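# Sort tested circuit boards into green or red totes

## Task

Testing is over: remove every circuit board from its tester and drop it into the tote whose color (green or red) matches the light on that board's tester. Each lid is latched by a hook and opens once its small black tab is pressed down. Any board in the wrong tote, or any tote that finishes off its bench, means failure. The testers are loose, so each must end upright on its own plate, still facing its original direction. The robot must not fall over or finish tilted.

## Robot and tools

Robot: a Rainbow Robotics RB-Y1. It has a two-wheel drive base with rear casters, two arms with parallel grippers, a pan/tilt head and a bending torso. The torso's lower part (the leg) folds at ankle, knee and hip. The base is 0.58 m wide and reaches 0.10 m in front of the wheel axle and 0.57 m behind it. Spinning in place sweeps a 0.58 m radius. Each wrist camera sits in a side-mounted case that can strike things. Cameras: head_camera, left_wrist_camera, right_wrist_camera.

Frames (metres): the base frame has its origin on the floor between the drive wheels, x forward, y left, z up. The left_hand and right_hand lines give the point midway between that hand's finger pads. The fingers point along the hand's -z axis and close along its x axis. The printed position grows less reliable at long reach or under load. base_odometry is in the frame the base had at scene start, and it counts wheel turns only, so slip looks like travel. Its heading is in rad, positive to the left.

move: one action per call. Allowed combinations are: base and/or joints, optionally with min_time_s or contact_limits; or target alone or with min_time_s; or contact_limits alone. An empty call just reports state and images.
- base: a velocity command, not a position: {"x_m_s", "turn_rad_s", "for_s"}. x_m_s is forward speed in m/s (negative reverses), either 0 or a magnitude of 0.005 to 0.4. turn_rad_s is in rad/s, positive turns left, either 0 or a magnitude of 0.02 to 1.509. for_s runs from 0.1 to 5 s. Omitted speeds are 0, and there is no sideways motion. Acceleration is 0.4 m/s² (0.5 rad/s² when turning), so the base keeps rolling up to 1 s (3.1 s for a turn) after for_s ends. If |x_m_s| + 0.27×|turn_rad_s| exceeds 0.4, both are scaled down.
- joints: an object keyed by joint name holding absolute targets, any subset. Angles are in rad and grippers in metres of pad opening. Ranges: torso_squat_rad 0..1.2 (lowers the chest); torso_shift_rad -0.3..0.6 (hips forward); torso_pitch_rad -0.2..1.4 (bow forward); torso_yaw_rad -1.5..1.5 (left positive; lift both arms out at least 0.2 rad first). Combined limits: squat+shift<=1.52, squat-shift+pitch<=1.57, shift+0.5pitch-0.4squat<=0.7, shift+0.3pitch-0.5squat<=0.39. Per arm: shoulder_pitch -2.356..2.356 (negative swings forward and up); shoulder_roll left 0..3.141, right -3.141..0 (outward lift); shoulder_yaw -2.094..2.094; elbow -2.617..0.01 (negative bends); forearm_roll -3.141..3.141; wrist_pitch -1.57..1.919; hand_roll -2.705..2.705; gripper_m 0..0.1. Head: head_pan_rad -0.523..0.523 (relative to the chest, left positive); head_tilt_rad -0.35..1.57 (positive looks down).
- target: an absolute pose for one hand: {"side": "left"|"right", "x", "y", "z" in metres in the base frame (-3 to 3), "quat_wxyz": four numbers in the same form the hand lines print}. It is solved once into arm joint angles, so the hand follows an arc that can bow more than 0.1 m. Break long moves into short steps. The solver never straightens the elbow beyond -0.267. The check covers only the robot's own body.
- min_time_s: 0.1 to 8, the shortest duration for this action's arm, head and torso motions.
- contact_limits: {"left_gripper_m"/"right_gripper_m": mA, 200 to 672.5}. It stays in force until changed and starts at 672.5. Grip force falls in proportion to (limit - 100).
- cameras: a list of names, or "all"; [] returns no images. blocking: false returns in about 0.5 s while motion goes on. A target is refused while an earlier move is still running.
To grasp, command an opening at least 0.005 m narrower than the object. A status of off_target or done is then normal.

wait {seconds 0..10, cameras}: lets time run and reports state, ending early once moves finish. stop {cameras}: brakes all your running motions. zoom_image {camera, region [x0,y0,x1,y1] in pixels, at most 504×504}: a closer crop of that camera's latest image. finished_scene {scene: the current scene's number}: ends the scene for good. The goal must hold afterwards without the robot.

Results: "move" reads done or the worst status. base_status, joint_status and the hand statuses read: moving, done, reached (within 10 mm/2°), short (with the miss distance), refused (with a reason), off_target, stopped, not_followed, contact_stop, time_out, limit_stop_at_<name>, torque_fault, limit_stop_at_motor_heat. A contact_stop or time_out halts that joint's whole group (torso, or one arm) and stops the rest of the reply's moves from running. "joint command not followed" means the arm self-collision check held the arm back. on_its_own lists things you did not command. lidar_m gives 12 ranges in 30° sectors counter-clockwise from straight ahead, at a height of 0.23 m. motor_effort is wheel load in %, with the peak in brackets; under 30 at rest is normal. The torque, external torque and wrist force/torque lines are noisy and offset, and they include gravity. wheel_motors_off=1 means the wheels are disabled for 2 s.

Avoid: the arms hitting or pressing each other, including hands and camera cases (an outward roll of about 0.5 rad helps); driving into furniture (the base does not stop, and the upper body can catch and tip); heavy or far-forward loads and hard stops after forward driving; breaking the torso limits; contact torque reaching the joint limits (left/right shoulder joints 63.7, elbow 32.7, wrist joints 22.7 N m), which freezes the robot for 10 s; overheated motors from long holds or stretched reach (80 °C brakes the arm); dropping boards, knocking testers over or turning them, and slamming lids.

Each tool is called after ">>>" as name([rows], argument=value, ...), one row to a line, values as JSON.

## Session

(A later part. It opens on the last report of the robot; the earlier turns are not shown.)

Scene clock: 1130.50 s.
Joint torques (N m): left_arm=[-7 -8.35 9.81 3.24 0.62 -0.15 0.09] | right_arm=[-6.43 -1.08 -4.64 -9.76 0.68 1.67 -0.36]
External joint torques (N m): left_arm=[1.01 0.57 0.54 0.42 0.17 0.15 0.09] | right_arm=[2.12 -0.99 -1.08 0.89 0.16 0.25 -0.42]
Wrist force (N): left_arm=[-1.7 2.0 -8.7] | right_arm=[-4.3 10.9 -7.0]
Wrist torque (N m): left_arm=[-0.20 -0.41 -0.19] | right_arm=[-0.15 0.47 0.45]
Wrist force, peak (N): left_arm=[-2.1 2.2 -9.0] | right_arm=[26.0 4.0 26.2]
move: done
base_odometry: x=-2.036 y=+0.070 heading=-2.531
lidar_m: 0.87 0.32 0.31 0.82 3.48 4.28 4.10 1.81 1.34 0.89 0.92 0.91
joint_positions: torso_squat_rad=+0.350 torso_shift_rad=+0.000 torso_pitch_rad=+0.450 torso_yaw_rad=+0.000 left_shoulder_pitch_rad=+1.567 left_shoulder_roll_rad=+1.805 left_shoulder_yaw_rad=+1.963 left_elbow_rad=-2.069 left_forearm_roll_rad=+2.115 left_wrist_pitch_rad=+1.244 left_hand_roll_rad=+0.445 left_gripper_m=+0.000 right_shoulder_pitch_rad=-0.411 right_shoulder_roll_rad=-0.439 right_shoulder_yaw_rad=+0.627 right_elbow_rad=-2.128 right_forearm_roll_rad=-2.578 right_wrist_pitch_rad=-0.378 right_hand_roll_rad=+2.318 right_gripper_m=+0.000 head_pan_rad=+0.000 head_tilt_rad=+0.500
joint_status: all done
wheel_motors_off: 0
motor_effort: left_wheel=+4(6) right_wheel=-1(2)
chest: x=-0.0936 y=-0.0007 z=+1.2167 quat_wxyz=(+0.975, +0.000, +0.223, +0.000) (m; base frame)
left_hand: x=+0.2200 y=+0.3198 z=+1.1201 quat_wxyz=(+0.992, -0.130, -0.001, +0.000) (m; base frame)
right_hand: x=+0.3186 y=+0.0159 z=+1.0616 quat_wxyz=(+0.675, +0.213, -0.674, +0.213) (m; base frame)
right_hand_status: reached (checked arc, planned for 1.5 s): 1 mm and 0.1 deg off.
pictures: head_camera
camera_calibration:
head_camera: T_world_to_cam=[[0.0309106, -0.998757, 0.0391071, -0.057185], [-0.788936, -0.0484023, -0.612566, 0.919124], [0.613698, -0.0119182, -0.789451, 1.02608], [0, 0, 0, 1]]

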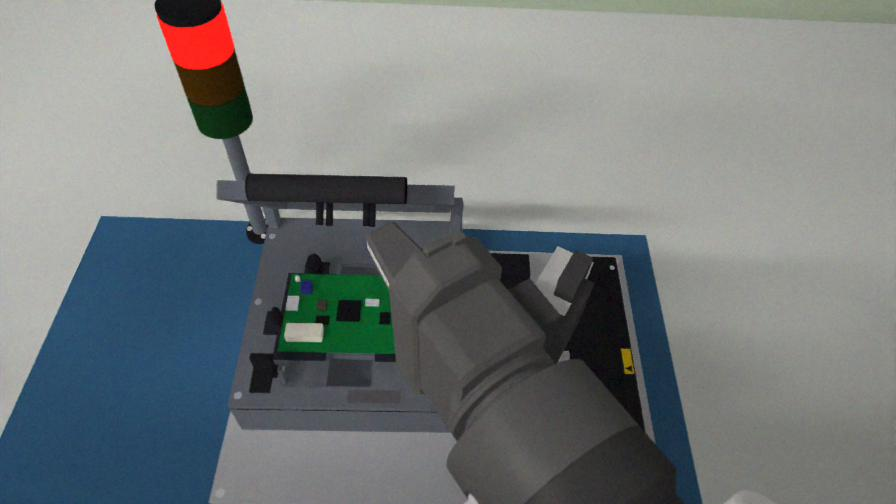

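>>> move(target={"side":"right","x":0.335,"y":0.034,"z":1.064,"quat_wxyz":[0.6744,0.2126,-0.6744,0.2126]}, min_time_s=1.5, cameras=["head_camera","left_wrist_camera"])

Scene clock: 1140.63 s.
Joint torques (N m): left_arm=[-7 -8.27 10.02 3.16 0.56 -0.21 0.07] | right_arm=[-10.7 3.21 -2.47 -8.42 -0.04 1.1 0.44]
External joint torques (N m): left_arm=[1.01 0.65 0.74 0.34 0.12 0.09 0.08] | right_arm=[-0.75 2.54 1.22 2.18 -0.59 -0.33 0.38]
Wrist force (N): left_arm=[-1.8 2.1 -8.8] | right_arm=[-4.3 11.0 -7.0]
Wrist torque (N m): left_arm=[-0.21 -0.43 -0.18] | right_arm=[-0.15 0.46 0.47]
Wrist force, peak (N): left_arm=[-1.7 2.1 -9.2] | right_arm=[-4.3 11.2 -7.2]
move: done
base_odometry: x=-2.036 y=+0.070 heading=-2.531
lidar_m: 0.86 0.32 0.31 0.83 3.49 4.29 4.11 1.80 1.34 0.90 0.90 0.90
joint_positions: torso_squat_rad=+0.350 torso_shift_rad=+0.000 torso_pitch_rad=+0.450 torso_yaw_rad=+0.000 left_shoulder_pitch_rad=+1.567 left_shoulder_roll_rad=+1.805 left_shoulder_yaw_rad=+1.963 left_elbow_rad=-2.069 left_forearm_roll_rad=+2.115 left_wrist_pitch_rad=+1.244 left_hand_roll_rad=+0.445 left_gripper_m=+0.000 right_shoulder_pitch_rad=-0.491 right_shoulder_roll_rad=-0.392 right_shoulder_yaw_rad=+0.637 right_elbow_rad=-2.059 right_forearm_roll_rad=-2.589 right_wrist_pitch_rad=-0.402 right_hand_roll_rad=+2.326 right_gripper_m=+0.000 head_pan_rad=+0.000 head_tilt_rad=+0.500
joint_status: all done
wheel_motors_off: 0
motor_effort: left_wheel=+5(6) right_wheel=+0(2)
chest: x=-0.0936 y=-0.0007 z=+1.2167 quat_wxyz=(+0.975, +0.000, +0.223, +0.000) (m; base frame)
left_hand: x=+0.2200 y=+0.3198 z=+1.1201 quat_wxyz=(+0.992, -0.130, -0.001, +0.000) (m; base frame)
right_hand: x=+0.3350 y=+0.0338 z=+1.0641 quat_wxyz=(+0.674, +0.212, -0.674, +0.213) (m; base frame)
right_hand_status: reached (checked arc, planned for 1.5 s): 0 mm and 0.0 deg off.
pictures: head_camera, left_wrist_camera
camera_calibration:
head_camera: T_world_to_cam=[[0.0309106, -0.998757, 0.0391071, -0.057185], [-0.788936, -0.0484023, -0.612566, 0.919124], [0.613698, -0.0119182, -0.789451, 1.02608], [0, 0, 0, 1]]
left_wrist_camera: T_world_to_cam=[[0.999819, 0.0125329, -0.0143333, -0.209287], [0.0189758, -0.717612, 0.696185, -0.520257], [-0.00156051, -0.696331, -0.717719, 1.09594], [0, 0, 0, 1]]

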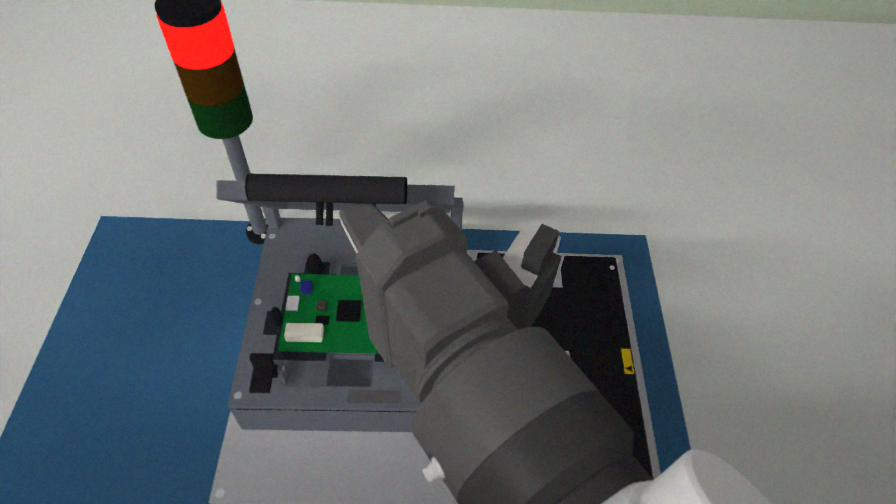

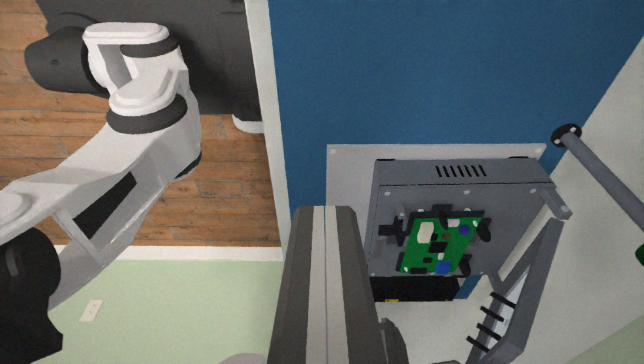

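>>> move(target={"side":"right","x":0.36,"y":0.039,"z":1.066,"quat_wxyz":[0.6744,0.2126,-0.6744,0.2126]}, min_time_s=2, cameras=["head_camera","left_wrist_camera"])

Scene clock: 1148.40 s.
Joint torques (N m): left_arm=[-7.26 -8.38 9.75 3.22 0.62 -0.22 0.11] | right_arm=[-3.7 -0.44 -1.79 6.82 -2.59 -4.04 -0.56]
External joint torques (N m): left_arm=[0.76 0.53 0.47 0.38 0.18 0.08 0.11] | right_arm=[8 -0.9 2.52 17.24 -3.14 -5.46 -0.62]
Wrist force (N): left_arm=[-1.7 2.0 -8.9] | right_arm=[26.1 11.6 19.1]
Wrist torque (N m): left_arm=[-0.21 -0.41 -0.18] | right_arm=[-0.41 -0.52 0.73]
Wrist force, peak (N): left_arm=[-1.7 2.3 -9.2] | right_arm=[27.3 11.1 19.3]
move: done
base_odometry: x=-2.036 y=+0.070 heading=-2.531
lidar_m: 0.87 0.31 0.31 0.83 3.49 4.28 4.10 1.81 1.33 0.88 0.90 0.90
joint_positions: torso_squat_rad=+0.350 torso_shift_rad=-0.001 torso_pitch_rad=+0.448 torso_yaw_rad=+0.000 left_shoulder_pitch_rad=+1.567 left_shoulder_roll_rad=+1.805 left_shoulder_yaw_rad=+1.963 left_elbow_rad=-2.069 left_forearm_roll_rad=+2.115 left_wrist_pitch_rad=+1.244 left_hand_roll_rad=+0.445 left_gripper_m=+0.000 right_shoulder_pitch_rad=-0.580 right_shoulder_roll_rad=-0.386 right_shoulder_yaw_rad=+0.619 right_elbow_rad=-1.983 right_forearm_roll_rad=-2.629 right_wrist_pitch_rad=-0.396 right_hand_roll_rad=+2.315 right_gripper_m=+0.000 head_pan_rad=+0.000 head_tilt_rad=+0.500
joint_status: all done
wheel_motors_off: 0
motor_effort: left_wheel=+4(6) right_wheel=+2(2)
chest: x=-0.0943 y=-0.0010 z=+1.2169 quat_wxyz=(+0.975, +0.001, +0.222, +0.000) (m; base frame)
left_hand: x=+0.2195 y=+0.3195 z=+1.1207 quat_wxyz=(+0.992, -0.129, -0.001, +0.000) (m; base frame)
right_hand: x=+0.3592 y=+0.0394 z=+1.0699 quat_wxyz=(+0.671, +0.214, -0.677, +0.213) (m; base frame)
right_hand_status: reached (checked arc, planned for 2.0 s): 4 mm and 0.5 deg off.
pictures: head_camera, left_wrist_camera
camera_calibration:
head_camera: T_world_to_cam=[[0.0306639, -0.998775, 0.0388473, -0.0571056], [-0.788181, -0.0480629, -0.613564, 0.919909], [0.614679, -0.0118044, -0.788689, 1.0258], [0, 0, 0, 1]]
left_wrist_camera: T_world_to_cam=[[0.999838, 0.0123387, -0.0130826, -0.210078], [0.0179654, -0.717823, 0.695994, -0.520366], [-0.000803313, -0.696116, -0.717929, 1.0962], [0, 0, 0, 1]]

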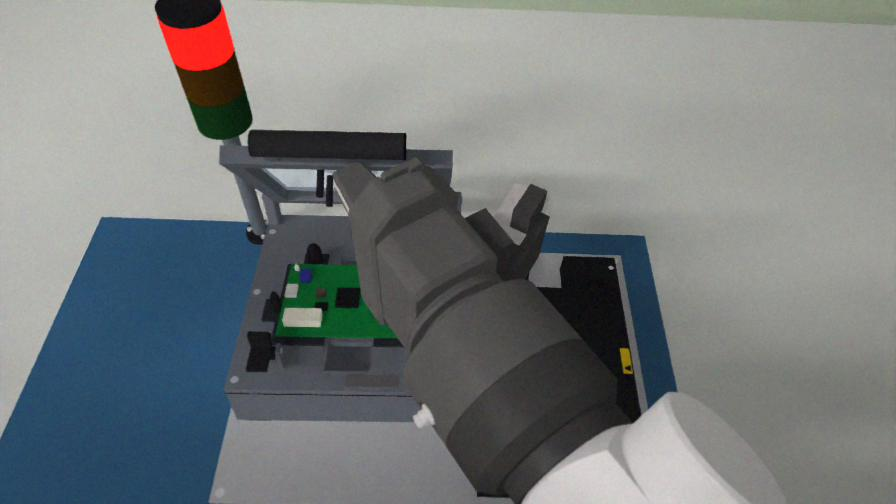

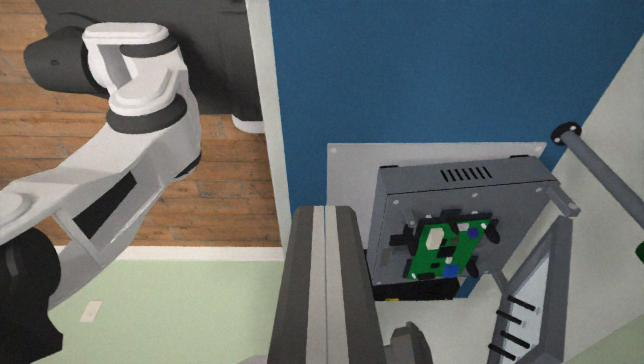

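>>> move(target={"side":"right","x":0.318,"y":0.01,"z":1.062,"quat_wxyz":[0.6744,0.2126,-0.6744,0.2126]}, min_time_s=1.5, cameras=["head_camera"])

Scene clock: 1154.83 s.
Joint torques (N m): left_arm=[-7.26 -8.12 9.91 3.04 0.61 -0.2 0.15] | right_arm=[-6.41 -1.13 -4.98 -9.61 0.54 1.48 -0.31]
External joint torques (N m): left_arm=[0.76 0.8 0.63 0.22 0.16 0.1 0.15] | right_arm=[2.06 -0.73 -1.3 1.01 0.03 0.07 -0.37]
Wrist force (N): left_arm=[-1.8 1.9 -8.7] | right_arm=[-4.0 10.6 -7.0]
Wrist torque (N m): left_arm=[-0.20 -0.42 -0.19] | right_arm=[-0.12 0.50 0.45]
Wrist force, peak (N): left_arm=[-1.7 2.3 -9.1] | right_arm=[27.2 11.7 19.3]
move: done
base_odometry: x=-2.036 y=+0.070 heading=-2.531
lidar_m: 0.86 0.31 0.31 0.82 3.49 4.29 4.11 1.81 1.35 0.90 0.90 0.91
joint_positions: torso_squat_rad=+0.350 torso_shift_rad=+0.000 torso_pitch_rad=+0.450 torso_yaw_rad=+0.000 left_shoulder_pitch_rad=+1.567 left_shoulder_roll_rad=+1.805 left_shoulder_yaw_rad=+1.963 left_elbow_rad=-2.069 left_forearm_roll_rad=+2.115 left_wrist_pitch_rad=+1.244 left_hand_roll_rad=+0.445 left_gripper_m=+0.000 right_shoulder_pitch_rad=-0.405 right_shoulder_roll_rad=-0.453 right_shoulder_yaw_rad=+0.619 right_elbow_rad=-2.135 right_forearm_roll_rad=-2.584 right_wrist_pitch_rad=-0.371 right_hand_roll_rad=+2.314 right_gripper_m=+0.000 head_pan_rad=+0.000 head_tilt_rad=+0.500
joint_status: all done
wheel_motors_off: 0
motor_effort: left_wheel=+3(6) right_wheel=-4(4)
chest: x=-0.0935 y=-0.0007 z=+1.2167 quat_wxyz=(+0.975, +0.000, +0.223, +0.000) (m; base frame)
left_hand: x=+0.2201 y=+0.3198 z=+1.1201 quat_wxyz=(+0.992, -0.130, -0.001, +0.000) (m; base frame)
right_hand: x=+0.3188 y=+0.0109 z=+1.0616 quat_wxyz=(+0.675, +0.213, -0.674, +0.213) (m; base frame)
right_hand_status: reached (checked arc, planned for 1.5 s): 1 mm and 0.1 deg off.
pictures: head_camera
camera_calibration:
head_camera: T_world_to_cam=[[0.0309593, -0.998756, 0.0390994, -0.0571656], [-0.789009, -0.0484347, -0.61247, 0.919052], [0.613602, -0.0118881, -0.789526, 1.02611], [0, 0, 0, 1]]

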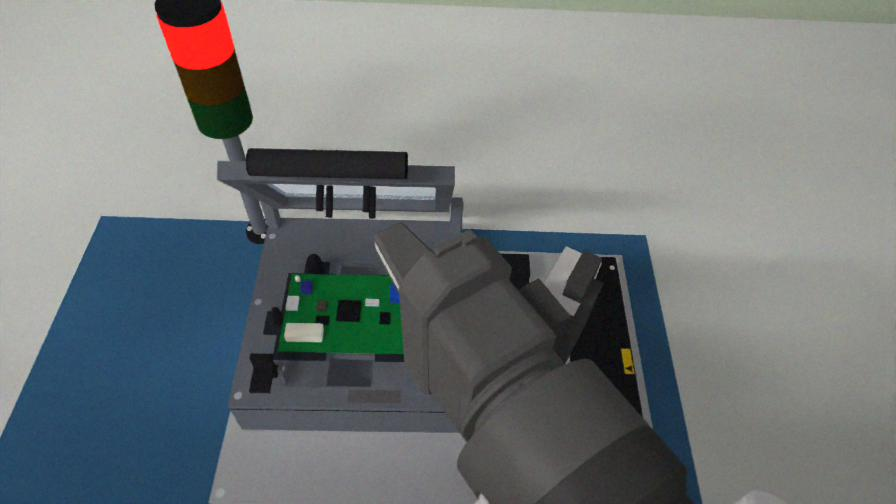

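>>> move(target={"side":"right","x":0.34,"y":0.03,"z":1.07,"quat_wxyz":[0.6744,0.2126,-0.6744,0.2126]}, min_time_s=1.5, cameras=[])

>>> move(target={"side":"right","x":0.36,"y":0.036,"z":1.075,"quat_wxyz":[0.6744,0.2126,-0.6744,0.2126]}, min_time_s=1.5, cameras=["head_camera"])

Scene clock: 1163.03 s.
Wrist force, peak (N): left_arm=[-2.0 1.8 -9.2] | right_arm=[-4.5 11.1 -7.4]
move: done
joint_status: all done
wheel_motors_off: 0
motor_effort: left_wheel=+3(5) right_wheel=-3(5)
right_hand_status: reached (checked arc, planned for 1.5 s): 0 mm and 0.0 deg off.
pictures: none

Scene clock: 1164.87 s.
Joint torques (N m): left_arm=[-7.26 -8.34 9.7 3.13 0.64 -0.17 0.15] | right_arm=[-13.32 2.36 -7.67 -8.06 0.24 0.74 -0.26]
External joint torques (N m): left_arm=[0.76 0.58 0.43 0.31 0.19 0.13 0.15] | right_arm=[-1.56 2.3 -3.07 2.23 -0.36 -0.68 -0.32]
Wrist force (N): left_arm=[-1.7 2.3 -9.1] | right_arm=[-6.2 14.1 -4.6]
Wrist torque (N m): left_arm=[-0.22 -0.41 -0.17] | right_arm=[-0.10 0.50 0.45]
Wrist force, peak (N): left_arm=[-1.9 2.3 -9.2] | right_arm=[-6.2 14.1 -4.6]
move: done
base_odometry: x=-2.036 y=+0.070 heading=-2.531
lidar_m: 0.86 0.31 0.31 0.83 3.48 4.29 4.10 1.81 1.34 0.89 0.91 0.90
joint_positions: torso_squat_rad=+0.350 torso_shift_rad=+0.000 torso_pitch_rad=+0.450 torso_yaw_rad=+0.000 left_shoulder_pitch_rad=+1.567 left_shoulder_roll_rad=+1.805 left_shoulder_yaw_rad=+1.963 left_elbow_rad=-2.069 left_forearm_roll_rad=+2.115 left_wrist_pitch_rad=+1.244 left_hand_roll_rad=+0.445 left_gripper_m=+0.000 right_shoulder_pitch_rad=-0.592 right_shoulder_roll_rad=-0.411 right_shoulder_yaw_rad=+0.624 right_elbow_rad=-2.012 right_forearm_roll_rad=-2.660 right_wrist_pitch_rad=-0.430 right_hand_roll_rad=+2.321 right_gripper_m=+0.000 head_pan_rad=+0.000 head_tilt_rad=+0.500
joint_status: all done
wheel_motors_off: 0
motor_effort: left_wheel=+3(5) right_wheel=-3(4)
chest: x=-0.0935 y=-0.0007 z=+1.2167 quat_wxyz=(+0.975, +0.000, +0.223, +0.000) (m; base frame)
left_hand: x=+0.2201 y=+0.3198 z=+1.1201 quat_wxyz=(+0.992, -0.130, -0.001, +0.000) (m; base frame)
right_hand: x=+0.3597 y=+0.0361 z=+1.0748 quat_wxyz=(+0.674, +0.213, -0.674, +0.213) (m; base frame)
right_hand_status: reached (checked arc, planned for 1.5 s): 0 mm and 0.0 deg off.
pictures: head_camera
camera_calibration:
head_camera: T_world_to_cam=[[0.0309531, -0.998756, 0.0391029, -0.0571696], [-0.788989, -0.0484323, -0.612495, 0.919064], [0.613627, -0.0118932, -0.789507, 1.02611], [0, 0, 0, 1]]

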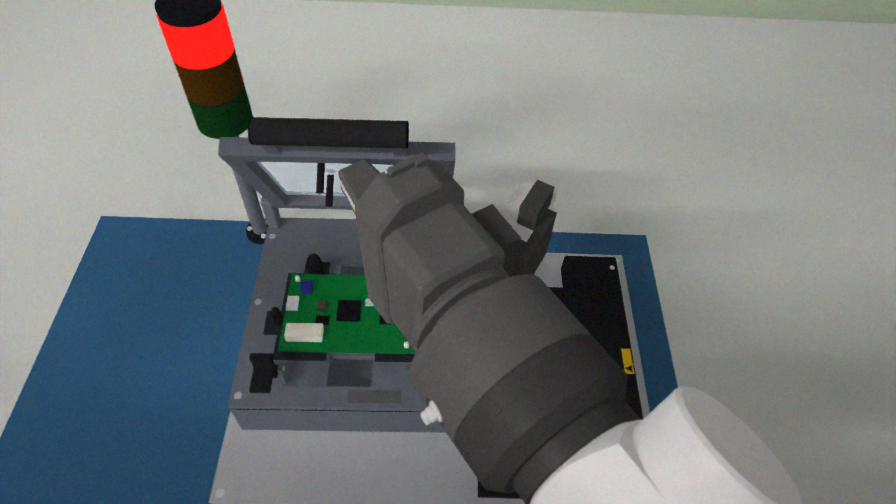

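Smooth now, no tester motion.

>>> move(target={"side":"right","x":0.382,"y":0.04,"z":1.084,"quat_wxyz":[0.6744,0.2126,-0.6744,0.2126]}, min_time_s=1.5, cameras=["head_camera"])

>>> move(target={"side":"right","x":0.41,"y":0.042,"z":1.09,"quat_wxyz":[0.6744,0.2126,-0.6744,0.2126]}, min_time_s=1.5, cameras=["head_camera"])

>>> move(target={"side":"right","x":0.44,"y":0.045,"z":1.092,"quat_wxyz":[0.6744,0.2126,-0.6744,0.2126]}, min_time_s=1.5, cameras=["head_camera","left_wrist_camera"])

Scene clock: 1175.47 s.
Wrist force, peak (N): left_arm=[-1.9 2.2 -9.0] | right_arm=[-6.5 14.0 -4.2]
move: done
joint_status: all done
wheel_motors_off: 0
motor_effort: left_wheel=+4(5) right_wheel=-3(5)
right_hand_status: reached (checked arc, planned for 1.5 s): 1 mm and 0.1 deg off.
pictures: head_camera
camera_calibration:
head_camera: T_world_to_cam=[[0.030953, -0.998756, 0.0391027, -0.0571696], [-0.788989, -0.048432, -0.612495, 0.919064], [0.613627, -0.011893, -0.789506, 1.02611], [0, 0, 0, 1]]

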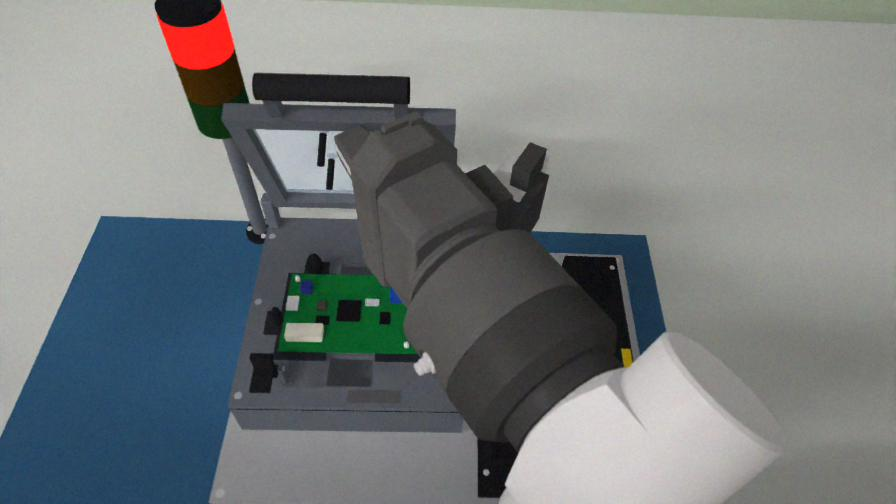

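Scene clock: 1177.30 s.
Wrist force, peak (N): left_arm=[-1.9 2.1 -9.1] | right_arm=[-5.3 14.5 -4.1]
move: done
joint_status: all done
wheel_motors_off: 0
motor_effort: left_wheel=+4(5) right_wheel=-3(5)
right_hand_status: reached (checked arc, planned for 1.5 s): 1 mm and 0.0 deg off.
pictures: head_camera
camera_calibration:
head_camera: T_world_to_cam=[[0.0309528, -0.998756, 0.0391029, -0.0571697], [-0.788989, -0.0484321, -0.612495, 0.919064], [0.613627, -0.0118933, -0.789507, 1.02611], [0, 0, 0, 1]]

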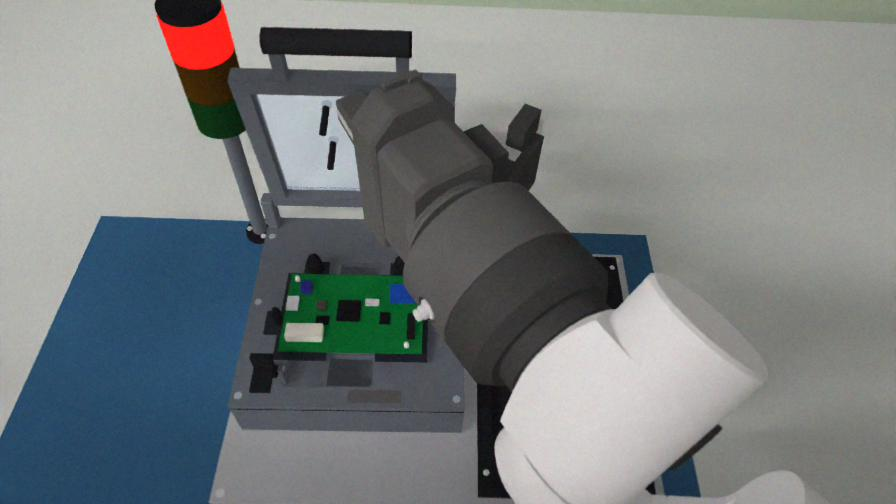

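Scene clock: 1179.13 s.
Joint torques (N m): left_arm=[-7.04 -8.27 9.71 3.03 0.64 -0.25 0.06] | right_arm=[-18.03 0.68 -8.59 -7.26 0.02 1.24 -0.31]
External joint torques (N m): left_arm=[0.97 0.66 0.44 0.21 0.2 0.05 0.06] | right_arm=[-1.08 2.29 -2.13 2.32 -0.52 -0.14 -0.36]
Wrist force (N): left_arm=[-1.8 2.1 -8.7] | right_arm=[-5.6 12.7 -3.6]
Wrist torque (N m): left_arm=[-0.22 -0.42 -0.19] | right_arm=[-0.12 0.48 0.46]
Wrist force, peak (N): left_arm=[-1.8 2.1 -9.1] | right_arm=[-6.3 13.6 -3.9]
move: done
base_odometry: x=-2.036 y=+0.070 heading=-2.531
lidar_m: 0.87 0.32 0.31 0.83 3.49 4.28 4.11 1.79 1.34 0.89 0.90 0.90
joint_positions: torso_squat_rad=+0.350 torso_shift_rad=+0.000 torso_pitch_rad=+0.450 torso_yaw_rad=+0.000 left_shoulder_pitch_rad=+1.567 left_shoulder_roll_rad=+1.805 left_shoulder_yaw_rad=+1.963 left_elbow_rad=-2.069 left_forearm_roll_rad=+2.115 left_wrist_pitch_rad=+1.244 left_hand_roll_rad=+0.445 left_gripper_m=+0.000 right_shoulder_pitch_rad=-0.862 right_shoulder_roll_rad=-0.418 right_shoulder_yaw_rad=+0.581 right_elbow_rad=-1.743 right_forearm_roll_rad=-2.803 right_wrist_pitch_rad=-0.380 right_hand_roll_rad=+2.293 right_gripper_m=+0.000 head_pan_rad=+0.000 head_tilt_rad=+0.500
joint_status: all done
wheel_motors_off: 0
motor_effort: left_wheel=+4(5) right_wheel=-3(4)
chest: x=-0.0935 y=-0.0007 z=+1.2167 quat_wxyz=(+0.975, +0.000, +0.223, +0.000) (m; base frame)
left_hand: x=+0.2201 y=+0.3198 z=+1.1201 quat_wxyz=(+0.992, -0.130, -0.001, +0.000) (m; base frame)
right_hand: x=+0.4397 y=+0.0450 z=+1.0919 quat_wxyz=(+0.674, +0.212, -0.674, +0.213) (m; base frame)
right_hand_status: reached (checked arc, planned for 1.5 s): 0 mm and 0.0 deg off.
pictures: head_camera, left_wrist_camera
camera_calibration:
head_camera: T_world_to_cam=[[0.030953, -0.998756, 0.0391028, -0.0571696], [-0.788989, -0.0484321, -0.612495, 0.919064], [0.613627, -0.0118931, -0.789507, 1.02611], [0, 0, 0, 1]]
left_wrist_camera: T_world_to_cam=[[0.999817, 0.0126117, -0.0144067, -0.209261], [0.0190834, -0.717618, 0.696176, -0.520226], [-0.00155859, -0.696323, -0.717727, 1.09595], [0, 0, 0, 1]]

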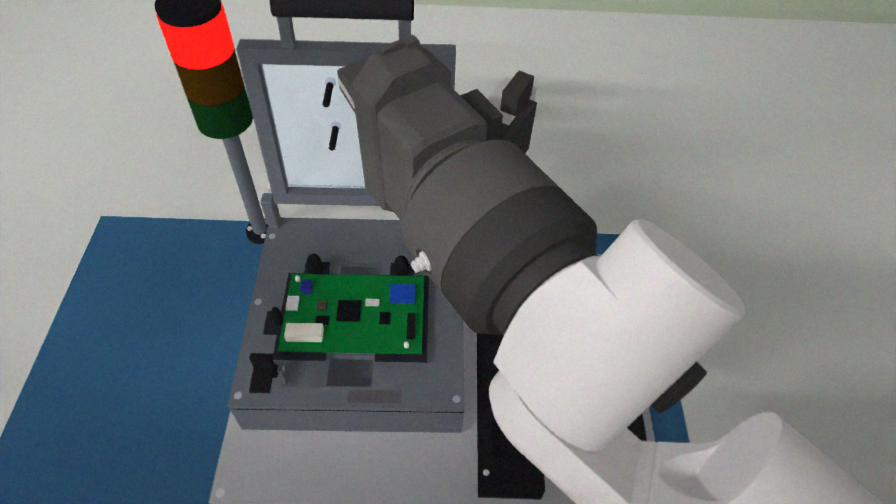

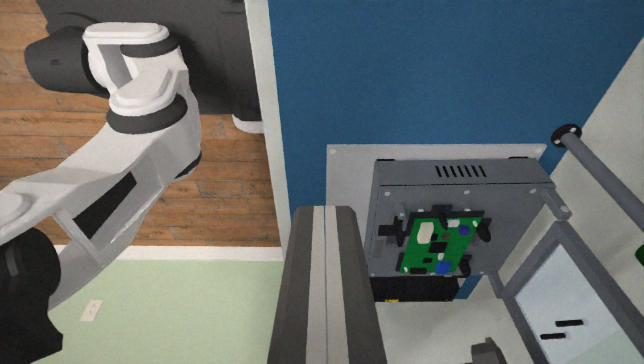

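Beautiful. Two more pushes, then retreat.

>>> move(target={"side":"right","x":0.47,"y":0.048,"z":1.09,"quat_wxyz":[0.6744,0.2126,-0.6744,0.2126]}, min_time_s=1.5, cameras=[])

>>> move(target={"side":"right","x":0.495,"y":0.05,"z":1.085,"quat_wxyz":[0.6744,0.2126,-0.6744,0.2126]}, min_time_s=1.5, cameras=["head_camera"])

>>> move(target={"side":"right","x":0.41,"y":-0.01,"z":1.09,"quat_wxyz":[0.6744,0.2126,-0.6744,0.2126]}, min_time_s=1.5, cameras=["head_camera"])

Scene clock: 1194.90 s.
Wrist force, peak (N): left_arm=[-1.8 1.8 -9.2] | right_arm=[-7.3 14.7 0.9]
move: done
joint_status: all done
wheel_motors_off: 0
motor_effort: left_wheel=+4(5) right_wheel=-3(5)
right_hand_status: reached (checked arc, planned for 1.5 s): 1 mm and 0.1 deg off.
pictures: none

Scene clock: 1196.73 s.
Wrist force, peak (N): left_arm=[-1.5 2.0 -9.2] | right_arm=[-14.1 14.3 3.8]
move: done
joint_status: all done
wheel_motors_off: 0
motor_effort: left_wheel=+4(4) right_wheel=-3(4)
right_hand_status: reached (checked arc, planned for 1.5 s): 1 mm and 0.1 deg off.
pictures: head_camera
camera_calibration:
head_camera: T_world_to_cam=[[0.030925, -0.998756, 0.039106, -0.0571798], [-0.7888, -0.0484157, -0.61274, 0.919244], [0.613871, -0.0118979, -0.789316, 1.02604], [0, 0, 0, 1]]

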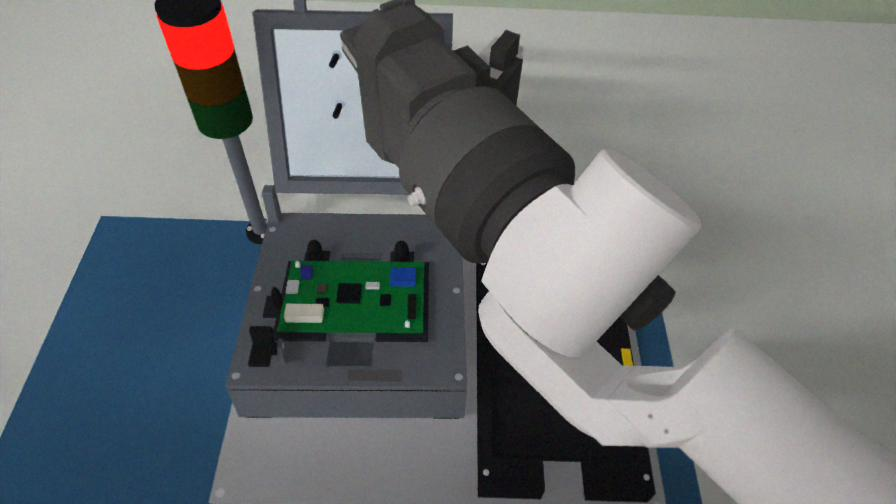

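Scene clock: 1198.57 s.
Joint torques (N m): left_arm=[-7.12 -8.25 9.51 2.85 0.61 -0.21 0.07] | right_arm=[-12.26 -3.91 -7.68 -8.6 -0.11 1.07 0.33]
External joint torques (N m): left_arm=[0.9 0.67 0.24 0.03 0.16 0.09 0.07] | right_arm=[1.99 -0.08 -0.73 0.72 -0.63 -0.29 0.28]
Wrist force (N): left_arm=[-1.7 2.2 -9.0] | right_arm=[-4.3 11.0 -7.1]
Wrist torque (N m): left_arm=[-0.23 -0.41 -0.18] | right_arm=[-0.16 0.47 0.47]
Wrist force, peak (N): left_arm=[-2.3 1.1 -9.2] | right_arm=[42.2 19.0 -8.6]
move: done
base_odometry: x=-2.036 y=+0.070 heading=-2.531
lidar_m: 0.86 0.31 0.30 0.83 3.49 4.28 4.11 1.80 1.33 0.90 0.91 0.90
joint_positions: torso_squat_rad=+0.350 torso_shift_rad=+0.000 torso_pitch_rad=+0.450 torso_yaw_rad=+0.000 left_shoulder_pitch_rad=+1.567 left_shoulder_roll_rad=+1.805 left_shoulder_yaw_rad=+1.964 left_elbow_rad=-2.069 left_forearm_roll_rad=+2.115 left_wrist_pitch_rad=+1.244 left_hand_roll_rad=+0.445 left_gripper_m=+0.000 right_shoulder_pitch_rad=-0.704 right_shoulder_roll_rad=-0.572 right_shoulder_yaw_rad=+0.540 right_elbow_rad=-1.937 right_forearm_roll_rad=-2.845 right_wrist_pitch_rad=-0.359 right_hand_roll_rad=+2.284 right_gripper_m=+0.000 head_pan_rad=+0.000 head_tilt_rad=+0.500
joint_status: all done
wheel_motors_off: 0
motor_effort: left_wheel=+3(5) right_wheel=-2(6)
chest: x=-0.0936 y=-0.0007 z=+1.2167 quat_wxyz=(+0.975, +0.000, +0.223, +0.000) (m; base frame)
left_hand: x=+0.2201 y=+0.3198 z=+1.1201 quat_wxyz=(+0.992, -0.130, -0.001, +0.000) (m; base frame)
right_hand: x=+0.4105 y=-0.0091 z=+1.0899 quat_wxyz=(+0.674, +0.213, -0.675, +0.213) (m; base frame)
right_hand_status: reached (checked arc, planned for 1.5 s): 1 mm and 0.1 deg off.
pictures: head_camera
camera_calibration:
head_camera: T_world_to_cam=[[0.0309245, -0.998757, 0.0391024, -0.0571794], [-0.788955, -0.0484101, -0.612541, 0.919107], [0.613673, -0.0119074, -0.789471, 1.02609], [0, 0, 0, 1]]

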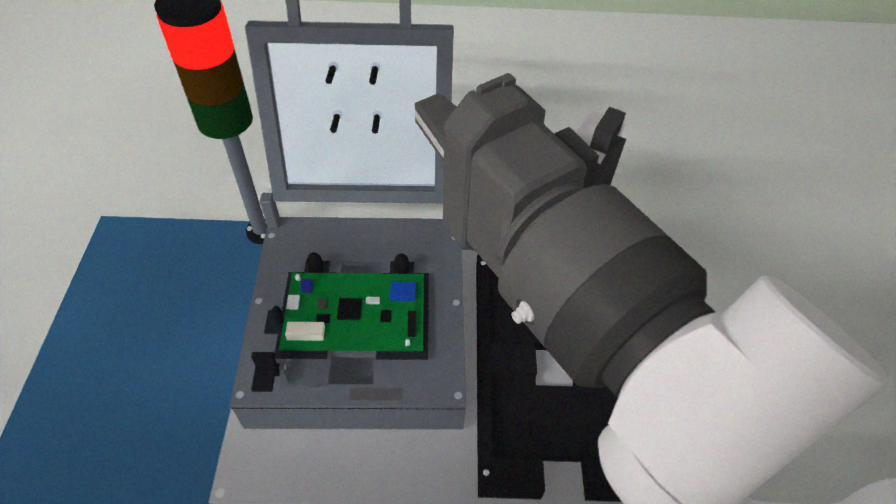

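>>> move(target={"side":"right","x":0.3,"y":-0.14,"z":1.1,"quat_wxyz":[0.6744,0.2126,-0.6744,0.2126]}, min_time_s=1.5, cameras=[])

>>> move(target={"side":"right","x":0.2,"y":-0.25,"z":1.1,"quat_wxyz":[0.6744,0.2126,-0.6744,0.2126]}, min_time_s=1.5, cameras=[])

>>> move(target={"side":"right","x":0.22,"y":-0.36,"z":1.14,"quat_wxyz":[0.9999,0,0,-0.01]}, min_time_s=2, cameras=["head_camera"])

>>> move(joints={"torso_yaw_rad":0.3,"head_pan_rad":-0.3,"right_gripper_m":0.082}, cameras=[])

>>> move(target={"side":"right","x":0.27,"y":-0.1,"z":1.12,"quat_wxyz":[1,0,0,0]}, min_time_s=1.2, cameras=[])

>>> move(joints={"torso_yaw_rad":0.5,"head_pan_rad":-0.5}, cameras=[])

>>> move(target={"side":"right","x":0.35,"y":0.04,"z":1.1,"quat_wxyz":[1,0,0,0]}, min_time_s=1.5, cameras=["head_camera","right_wrist_camera"])

Scene clock: 1213.50 s.
Wrist force, peak (N): left_arm=[-1.8 2.2 -9.1] | right_arm=[-4.4 11.5 -7.6]
move: done
joint_status: all done
wheel_motors_off: 0
motor_effort: left_wheel=+5(5) right_wheel=-2(5)
right_hand_status: reached (checked arc, planned for 1.5 s): 0 mm and 0.0 deg off.
pictures: none

Scene clock: 1215.33 s.
Wrist force, peak (N): left_arm=[-1.8 2.1 -9.2] | right_arm=[-4.5 11.3 -7.0]
move: done
joint_status: all done
wheel_motors_off: 0
motor_effort: left_wheel=+4(5) right_wheel=-4(5)
right_hand_status: reached (checked arc, planned for 1.5 s): 1 mm and 0.3 deg off.
pictures: none

Scene clock: 1217.83 s.
Wrist force, peak (N): left_arm=[-1.8 1.9 -9.3] | right_arm=[2.3 11.0 -13.8]
move: done
joint_status: all done
wheel_motors_off: 0
motor_effort: left_wheel=+4(5) right_wheel=-1(5)
right_hand_status: reached (checked arc, planned for 2.2 s): 0 mm and 0.1 deg off.
pictures: head_camera
camera_calibration:
head_camera: T_world_to_cam=[[0.0309728, -0.998753, 0.0391673, -0.0572101], [-0.789075, -0.0484856, -0.612381, 0.918973], [0.613516, -0.0119388, -0.789592, 1.02614], [0, 0, 0, 1]]

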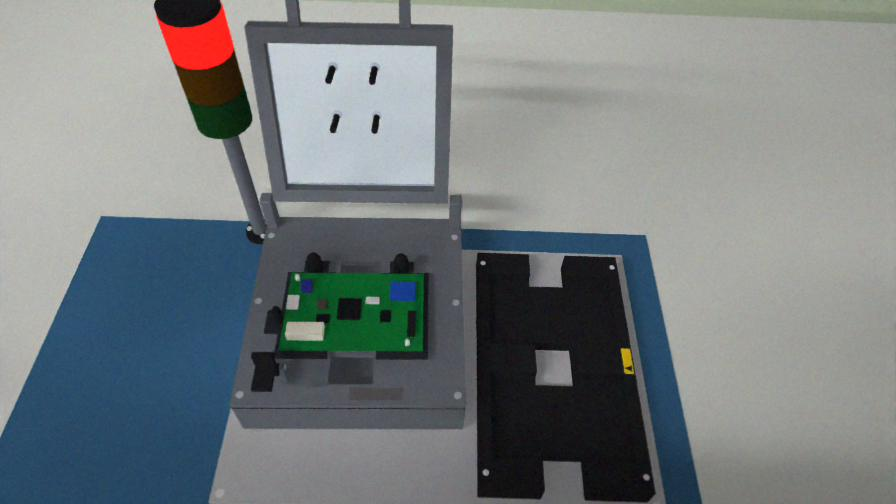

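Scene clock: 1219.30 s.
Wrist force, peak (N): left_arm=[-1.9 1.3 -9.3] | right_arm=[2.7 10.8 -13.6]
move: done
joint_status: all done
wheel_motors_off: 0
motor_effort: left_wheel=+4(5) right_wheel=-4(5)
pictures: none

Scene clock: 1220.83 s.
Wrist force, peak (N): left_arm=[-2.1 1.5 -9.3] | right_arm=[2.4 11.0 -13.7]
move: done
joint_status: all done
wheel_motors_off: 0
motor_effort: left_wheel=+4(4) right_wheel=-3(5)
right_hand_status: reached (checked arc, planned for 1.2 s): 0 mm and 0.1 deg off.
pictures: none

Scene clock: 1221.97 s.
Wrist force, peak (N): left_arm=[-1.8 1.0 -9.6] | right_arm=[2.3 10.9 -13.5]
move: done
joint_status: all done
wheel_motors_off: 0
motor_effort: left_wheel=+3(4) right_wheel=-4(5)
pictures: none

Scene clock: 1223.80 s.
Joint torques (N m): left_arm=[-6.73 -8.69 8.64 4.63 0.21 -0.18 0.06] | right_arm=[-21.37 2 -8.98 0.91 0.24 0.23 0.35]
External joint torques (N m): left_arm=[0.57 1.04 0.26 0.04 0.15 0.03 0.06] | right_arm=[0.44 -0.67 1.46 0.62 0.03 0.22 0.35]
Wrist force (N): left_arm=[-1.8 0.8 -8.9] | right_arm=[2.3 10.6 -13.4]
Wrist torque (N m): left_arm=[-0.16 -0.42 -0.19] | right_arm=[-0.05 0.87 0.53]
Wrist force, peak (N): left_arm=[-2.2 1.0 -9.3] | right_arm=[2.7 10.9 -13.8]
move: done
base_odometry: x=-2.036 y=+0.070 heading=-2.531
lidar_m: 0.87 0.32 0.31 0.82 3.49 4.29 4.11 1.80 1.34 0.89 0.91 0.90
joint_positions: torso_squat_rad=+0.350 torso_shift_rad=+0.000 torso_pitch_rad=+0.450 torso_yaw_rad=+0.500 left_shoulder_pitch_rad=+1.567 left_shoulder_roll_rad=+1.805 left_shoulder_yaw_rad=+1.964 left_elbow_rad=-2.069 left_forearm_roll_rad=+2.115 left_wrist_pitch_rad=+1.244 left_hand_roll_rad=+0.445 left_gripper_m=+0.000 right_shoulder_pitch_rad=+1.216 right_shoulder_roll_rad=-2.743 right_shoulder_yaw_rad=-1.941 right_elbow_rad=-1.687 right_forearm_roll_rad=-1.649 right_wrist_pitch_rad=+1.823 right_hand_roll_rad=-1.548 right_gripper_m=+0.082 head_pan_rad=-0.500 head_tilt_rad=+0.500
joint_status: all done
wheel_motors_off: 0
motor_effort: left_wheel=+3(5) right_wheel=-3(5)
chest: x=-0.0935 y=-0.0007 z=+1.2167 quat_wxyz=(+0.944, +0.056, +0.216, +0.241) (m; base frame)
left_hand: x=+0.0460 y=+0.4361 z=+1.2043 quat_wxyz=(+0.975, -0.019, -0.030, +0.221) (m; base frame)
right_hand: x=+0.3498 y=+0.0398 z=+1.1001 quat_wxyz=(+1.000, +0.001, -0.001, +0.000) (m; base frame)
right_hand_status: reached (checked arc, planned for 1.5 s): 0 mm and 0.1 deg off.
pictures: head_camera, right_wrist_camera
camera_calibration:
head_camera: T_world_to_cam=[[0.0310154, -0.998754, 0.0390855, -0.0465718], [-0.789054, -0.0484695, -0.612409, 0.918313], [0.61354, -0.0118465, -0.789575, 1.02869], [0, 0, 0, 1]]
right_wrist_camera: T_world_to_cam=[[-0.999615, 0.0209555, -0.0181755, 0.371279], [0.0106654, 0.895196, 0.445545, -0.496282], [0.0256073, 0.44518, -0.895075, 1.02969], [0, 0, 0, 1]]

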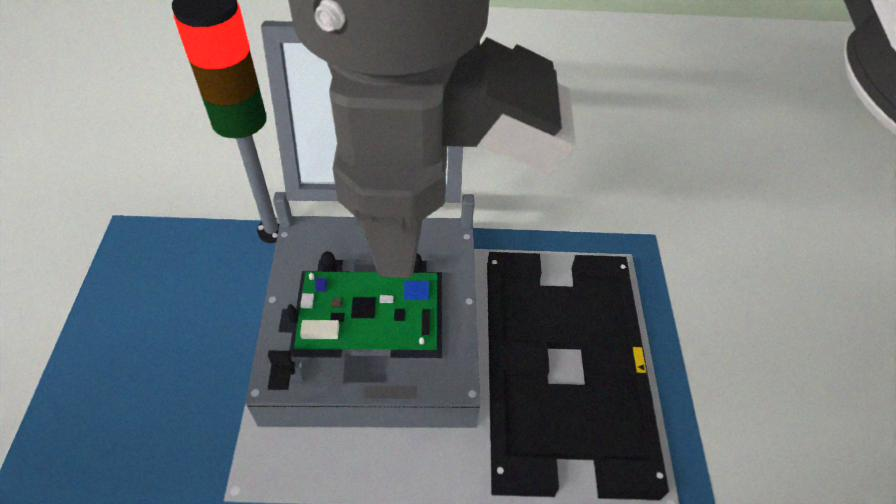

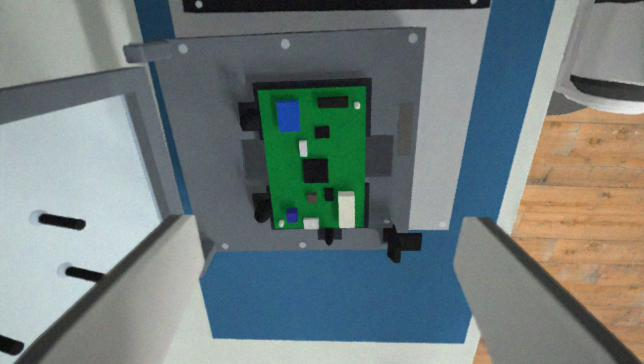

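>>> move(target={"side":"right","x":0.359,"y":0.068,"z":1.03,"quat_wxyz":[1,0,0,0]}, min_time_s=2, cameras=["right_wrist_camera","head_camera"])

Scene clock: 1231.50 s.
Joint torques (N m): left_arm=[-6.45 -8.71 8.71 4.43 0.25 -0.15 0.15] | right_arm=[-19.54 2.24 -8.97 0.39 0.32 -0.28 0.39]
External joint torques (N m): left_arm=[0.85 1.02 0.33 -0.15 0.19 0.06 0.16] | right_arm=[3.64 -1.04 1.71 1 0.11 -0.29 0.39]
Wrist force (N): left_arm=[-2.2 0.9 -9.0] | right_arm=[2.2 10.8 -13.5]
Wrist torque (N m): left_arm=[-0.15 -0.44 -0.18] | right_arm=[-0.07 0.83 0.53]
Wrist force, peak (N): left_arm=[-2.1 0.7 -9.4] | right_arm=[2.5 11.0 -13.8]
move: done
base_odometry: x=-2.036 y=+0.070 heading=-2.531
lidar_m: 0.87 0.32 0.31 0.83 3.49 4.28 4.11 1.80 1.34 0.90 0.90 0.91
joint_positions: torso_squat_rad=+0.350 torso_shift_rad=+0.000 torso_pitch_rad=+0.450 torso_yaw_rad=+0.500 left_shoulder_pitch_rad=+1.567 left_shoulder_roll_rad=+1.805 left_shoulder_yaw_rad=+1.964 left_elbow_rad=-2.069 left_forearm_roll_rad=+2.115 left_wrist_pitch_rad=+1.244 left_hand_roll_rad=+0.445 left_gripper_m=+0.000 right_shoulder_pitch_rad=+1.327 right_shoulder_roll_rad=-2.835 right_shoulder_yaw_rad=-1.867 right_elbow_rad=-1.597 right_forearm_roll_rad=-1.523 right_wrist_pitch_rad=+1.687 right_hand_roll_rad=-1.514 right_gripper_m=+0.082 head_pan_rad=-0.500 head_tilt_rad=+0.500
joint_status: all done
wheel_motors_off: 0
motor_effort: left_wheel=+3(5) right_wheel=-3(5)
chest: x=-0.0935 y=-0.0007 z=+1.2167 quat_wxyz=(+0.944, +0.056, +0.216, +0.241) (m; base frame)
left_hand: x=+0.0460 y=+0.4361 z=+1.2043 quat_wxyz=(+0.975, -0.019, -0.030, +0.221) (m; base frame)
right_hand: x=+0.3592 y=+0.0680 z=+1.0304 quat_wxyz=(+1.000, +0.000, +0.000, +0.000) (m; base frame)
right_hand_status: reached (checked arc, planned for 2.0 s): 0 mm and 0.1 deg off.
pictures: head_camera, right_wrist_camera
camera_calibration:
head_camera: T_world_to_cam=[[0.0310155, -0.998754, 0.0390855, -0.0465718], [-0.789054, -0.0484696, -0.612409, 0.918313], [0.61354, -0.0118465, -0.789574, 1.02869], [0, 0, 0, 1]]
right_wrist_camera: T_world_to_cam=[[-0.999632, 0.0205885, -0.0176688, 0.378325], [0.0105831, 0.895567, 0.444801, -0.489856], [0.0249814, 0.44445, -0.895455, 0.955213], [0, 0, 0, 1]]

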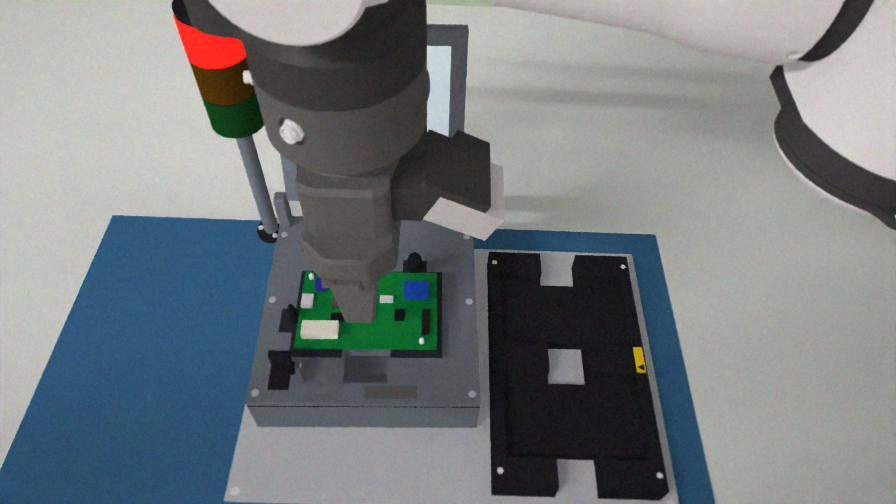

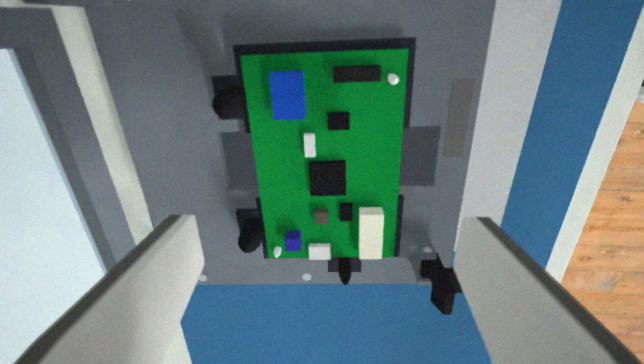

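>>> move(target={"side":"right","x":0.359,"y":0.069,"z":0.975,"quat_wxyz":[1,0,0,0]}, min_time_s=2.5, cameras=["right_wrist_camera","head_camera"])

Scene clock: 1250.00 s.
Joint torques (N m): left_arm=[-6.47 -8.67 8.54 4.69 0.25 -0.19 0.11] | right_arm=[-19.51 2.24 -8.87 -0.05 0.35 -0.32 0.47]
External joint torques (N m): left_arm=[0.82 1.06 0.15 0.1 0.19 0.03 0.11] | right_arm=[3.64 -1.42 1.82 1.12 0.13 -0.32 0.47]
Wrist force (N): left_arm=[-2.1 0.8 -8.9] | right_arm=[2.1 11.0 -13.4]
Wrist torque (N m): left_arm=[-0.12 -0.46 -0.19] | right_arm=[-0.09 0.84 0.54]
Wrist force, peak (N): left_arm=[-2.1 0.7 -9.4] | right_arm=[2.4 10.8 -14.1]
move: done
base_odometry: x=-2.036 y=+0.070 heading=-2.531
lidar_m: 0.87 0.32 0.30 0.83 3.48 4.28 4.11 1.80 1.34 0.89 0.90 0.91
joint_positions: torso_squat_rad=+0.350 torso_shift_rad=+0.000 torso_pitch_rad=+0.450 torso_yaw_rad=+0.500 left_shoulder_pitch_rad=+1.567 left_shoulder_roll_rad=+1.805 left_shoulder_yaw_rad=+1.964 left_elbow_rad=-2.069 left_forearm_roll_rad=+2.115 left_wrist_pitch_rad=+1.244 left_hand_roll_rad=+0.445 left_gripper_m=+0.000 right_shoulder_pitch_rad=+1.424 right_shoulder_roll_rad=-2.848 right_shoulder_yaw_rad=-1.817 right_elbow_rad=-1.588 right_forearm_roll_rad=-1.442 right_wrist_pitch_rad=+1.579 right_hand_roll_rad=-1.507 right_gripper_m=+0.082 head_pan_rad=-0.500 head_tilt_rad=+0.500
joint_status: all done
wheel_motors_off: 0
motor_effort: left_wheel=+3(5) right_wheel=-3(5)
chest: x=-0.0935 y=-0.0007 z=+1.2167 quat_wxyz=(+0.944, +0.056, +0.216, +0.241) (m; base frame)
left_hand: x=+0.0460 y=+0.4361 z=+1.2043 quat_wxyz=(+0.975, -0.019, -0.030, +0.221) (m; base frame)
right_hand: x=+0.3591 y=+0.0688 z=+0.9756 quat_wxyz=(+1.000, +0.000, -0.001, +0.000) (m; base frame)
right_hand_status: reached (checked arc, planned for 2.5 s): 1 mm and 0.1 deg off.
pictures: head_camera, right_wrist_camera
camera_calibration:
head_camera: T_world_to_cam=[[0.0310156, -0.998754, 0.0390855, -0.0465718], [-0.789054, -0.0484697, -0.612408, 0.918312], [0.61354, -0.0118464, -0.789575, 1.02869], [0, 0, 0, 1]]
right_wrist_camera: T_world_to_cam=[[-0.999624, 0.0206061, -0.0181147, 0.377695], [0.0104015, 0.895584, 0.44477, -0.466065], [0.0253882, 0.444415, -0.895461, 0.905591], [0, 0, 0, 1]]

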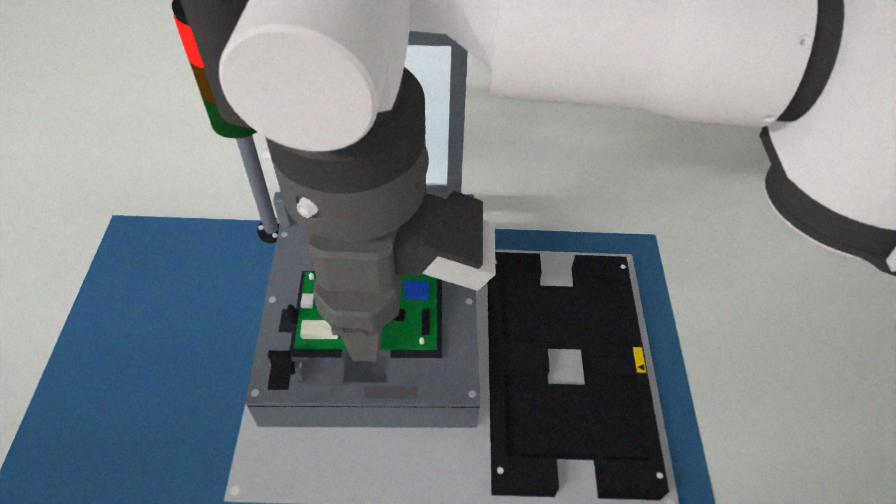

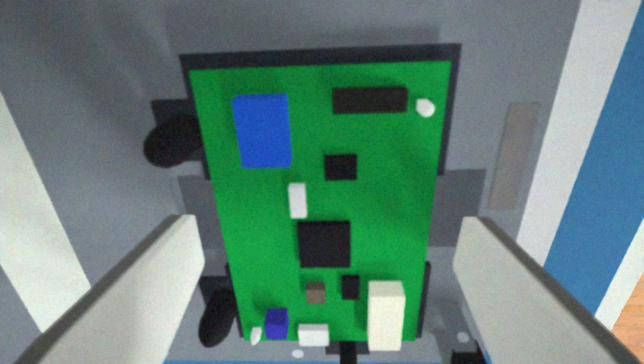

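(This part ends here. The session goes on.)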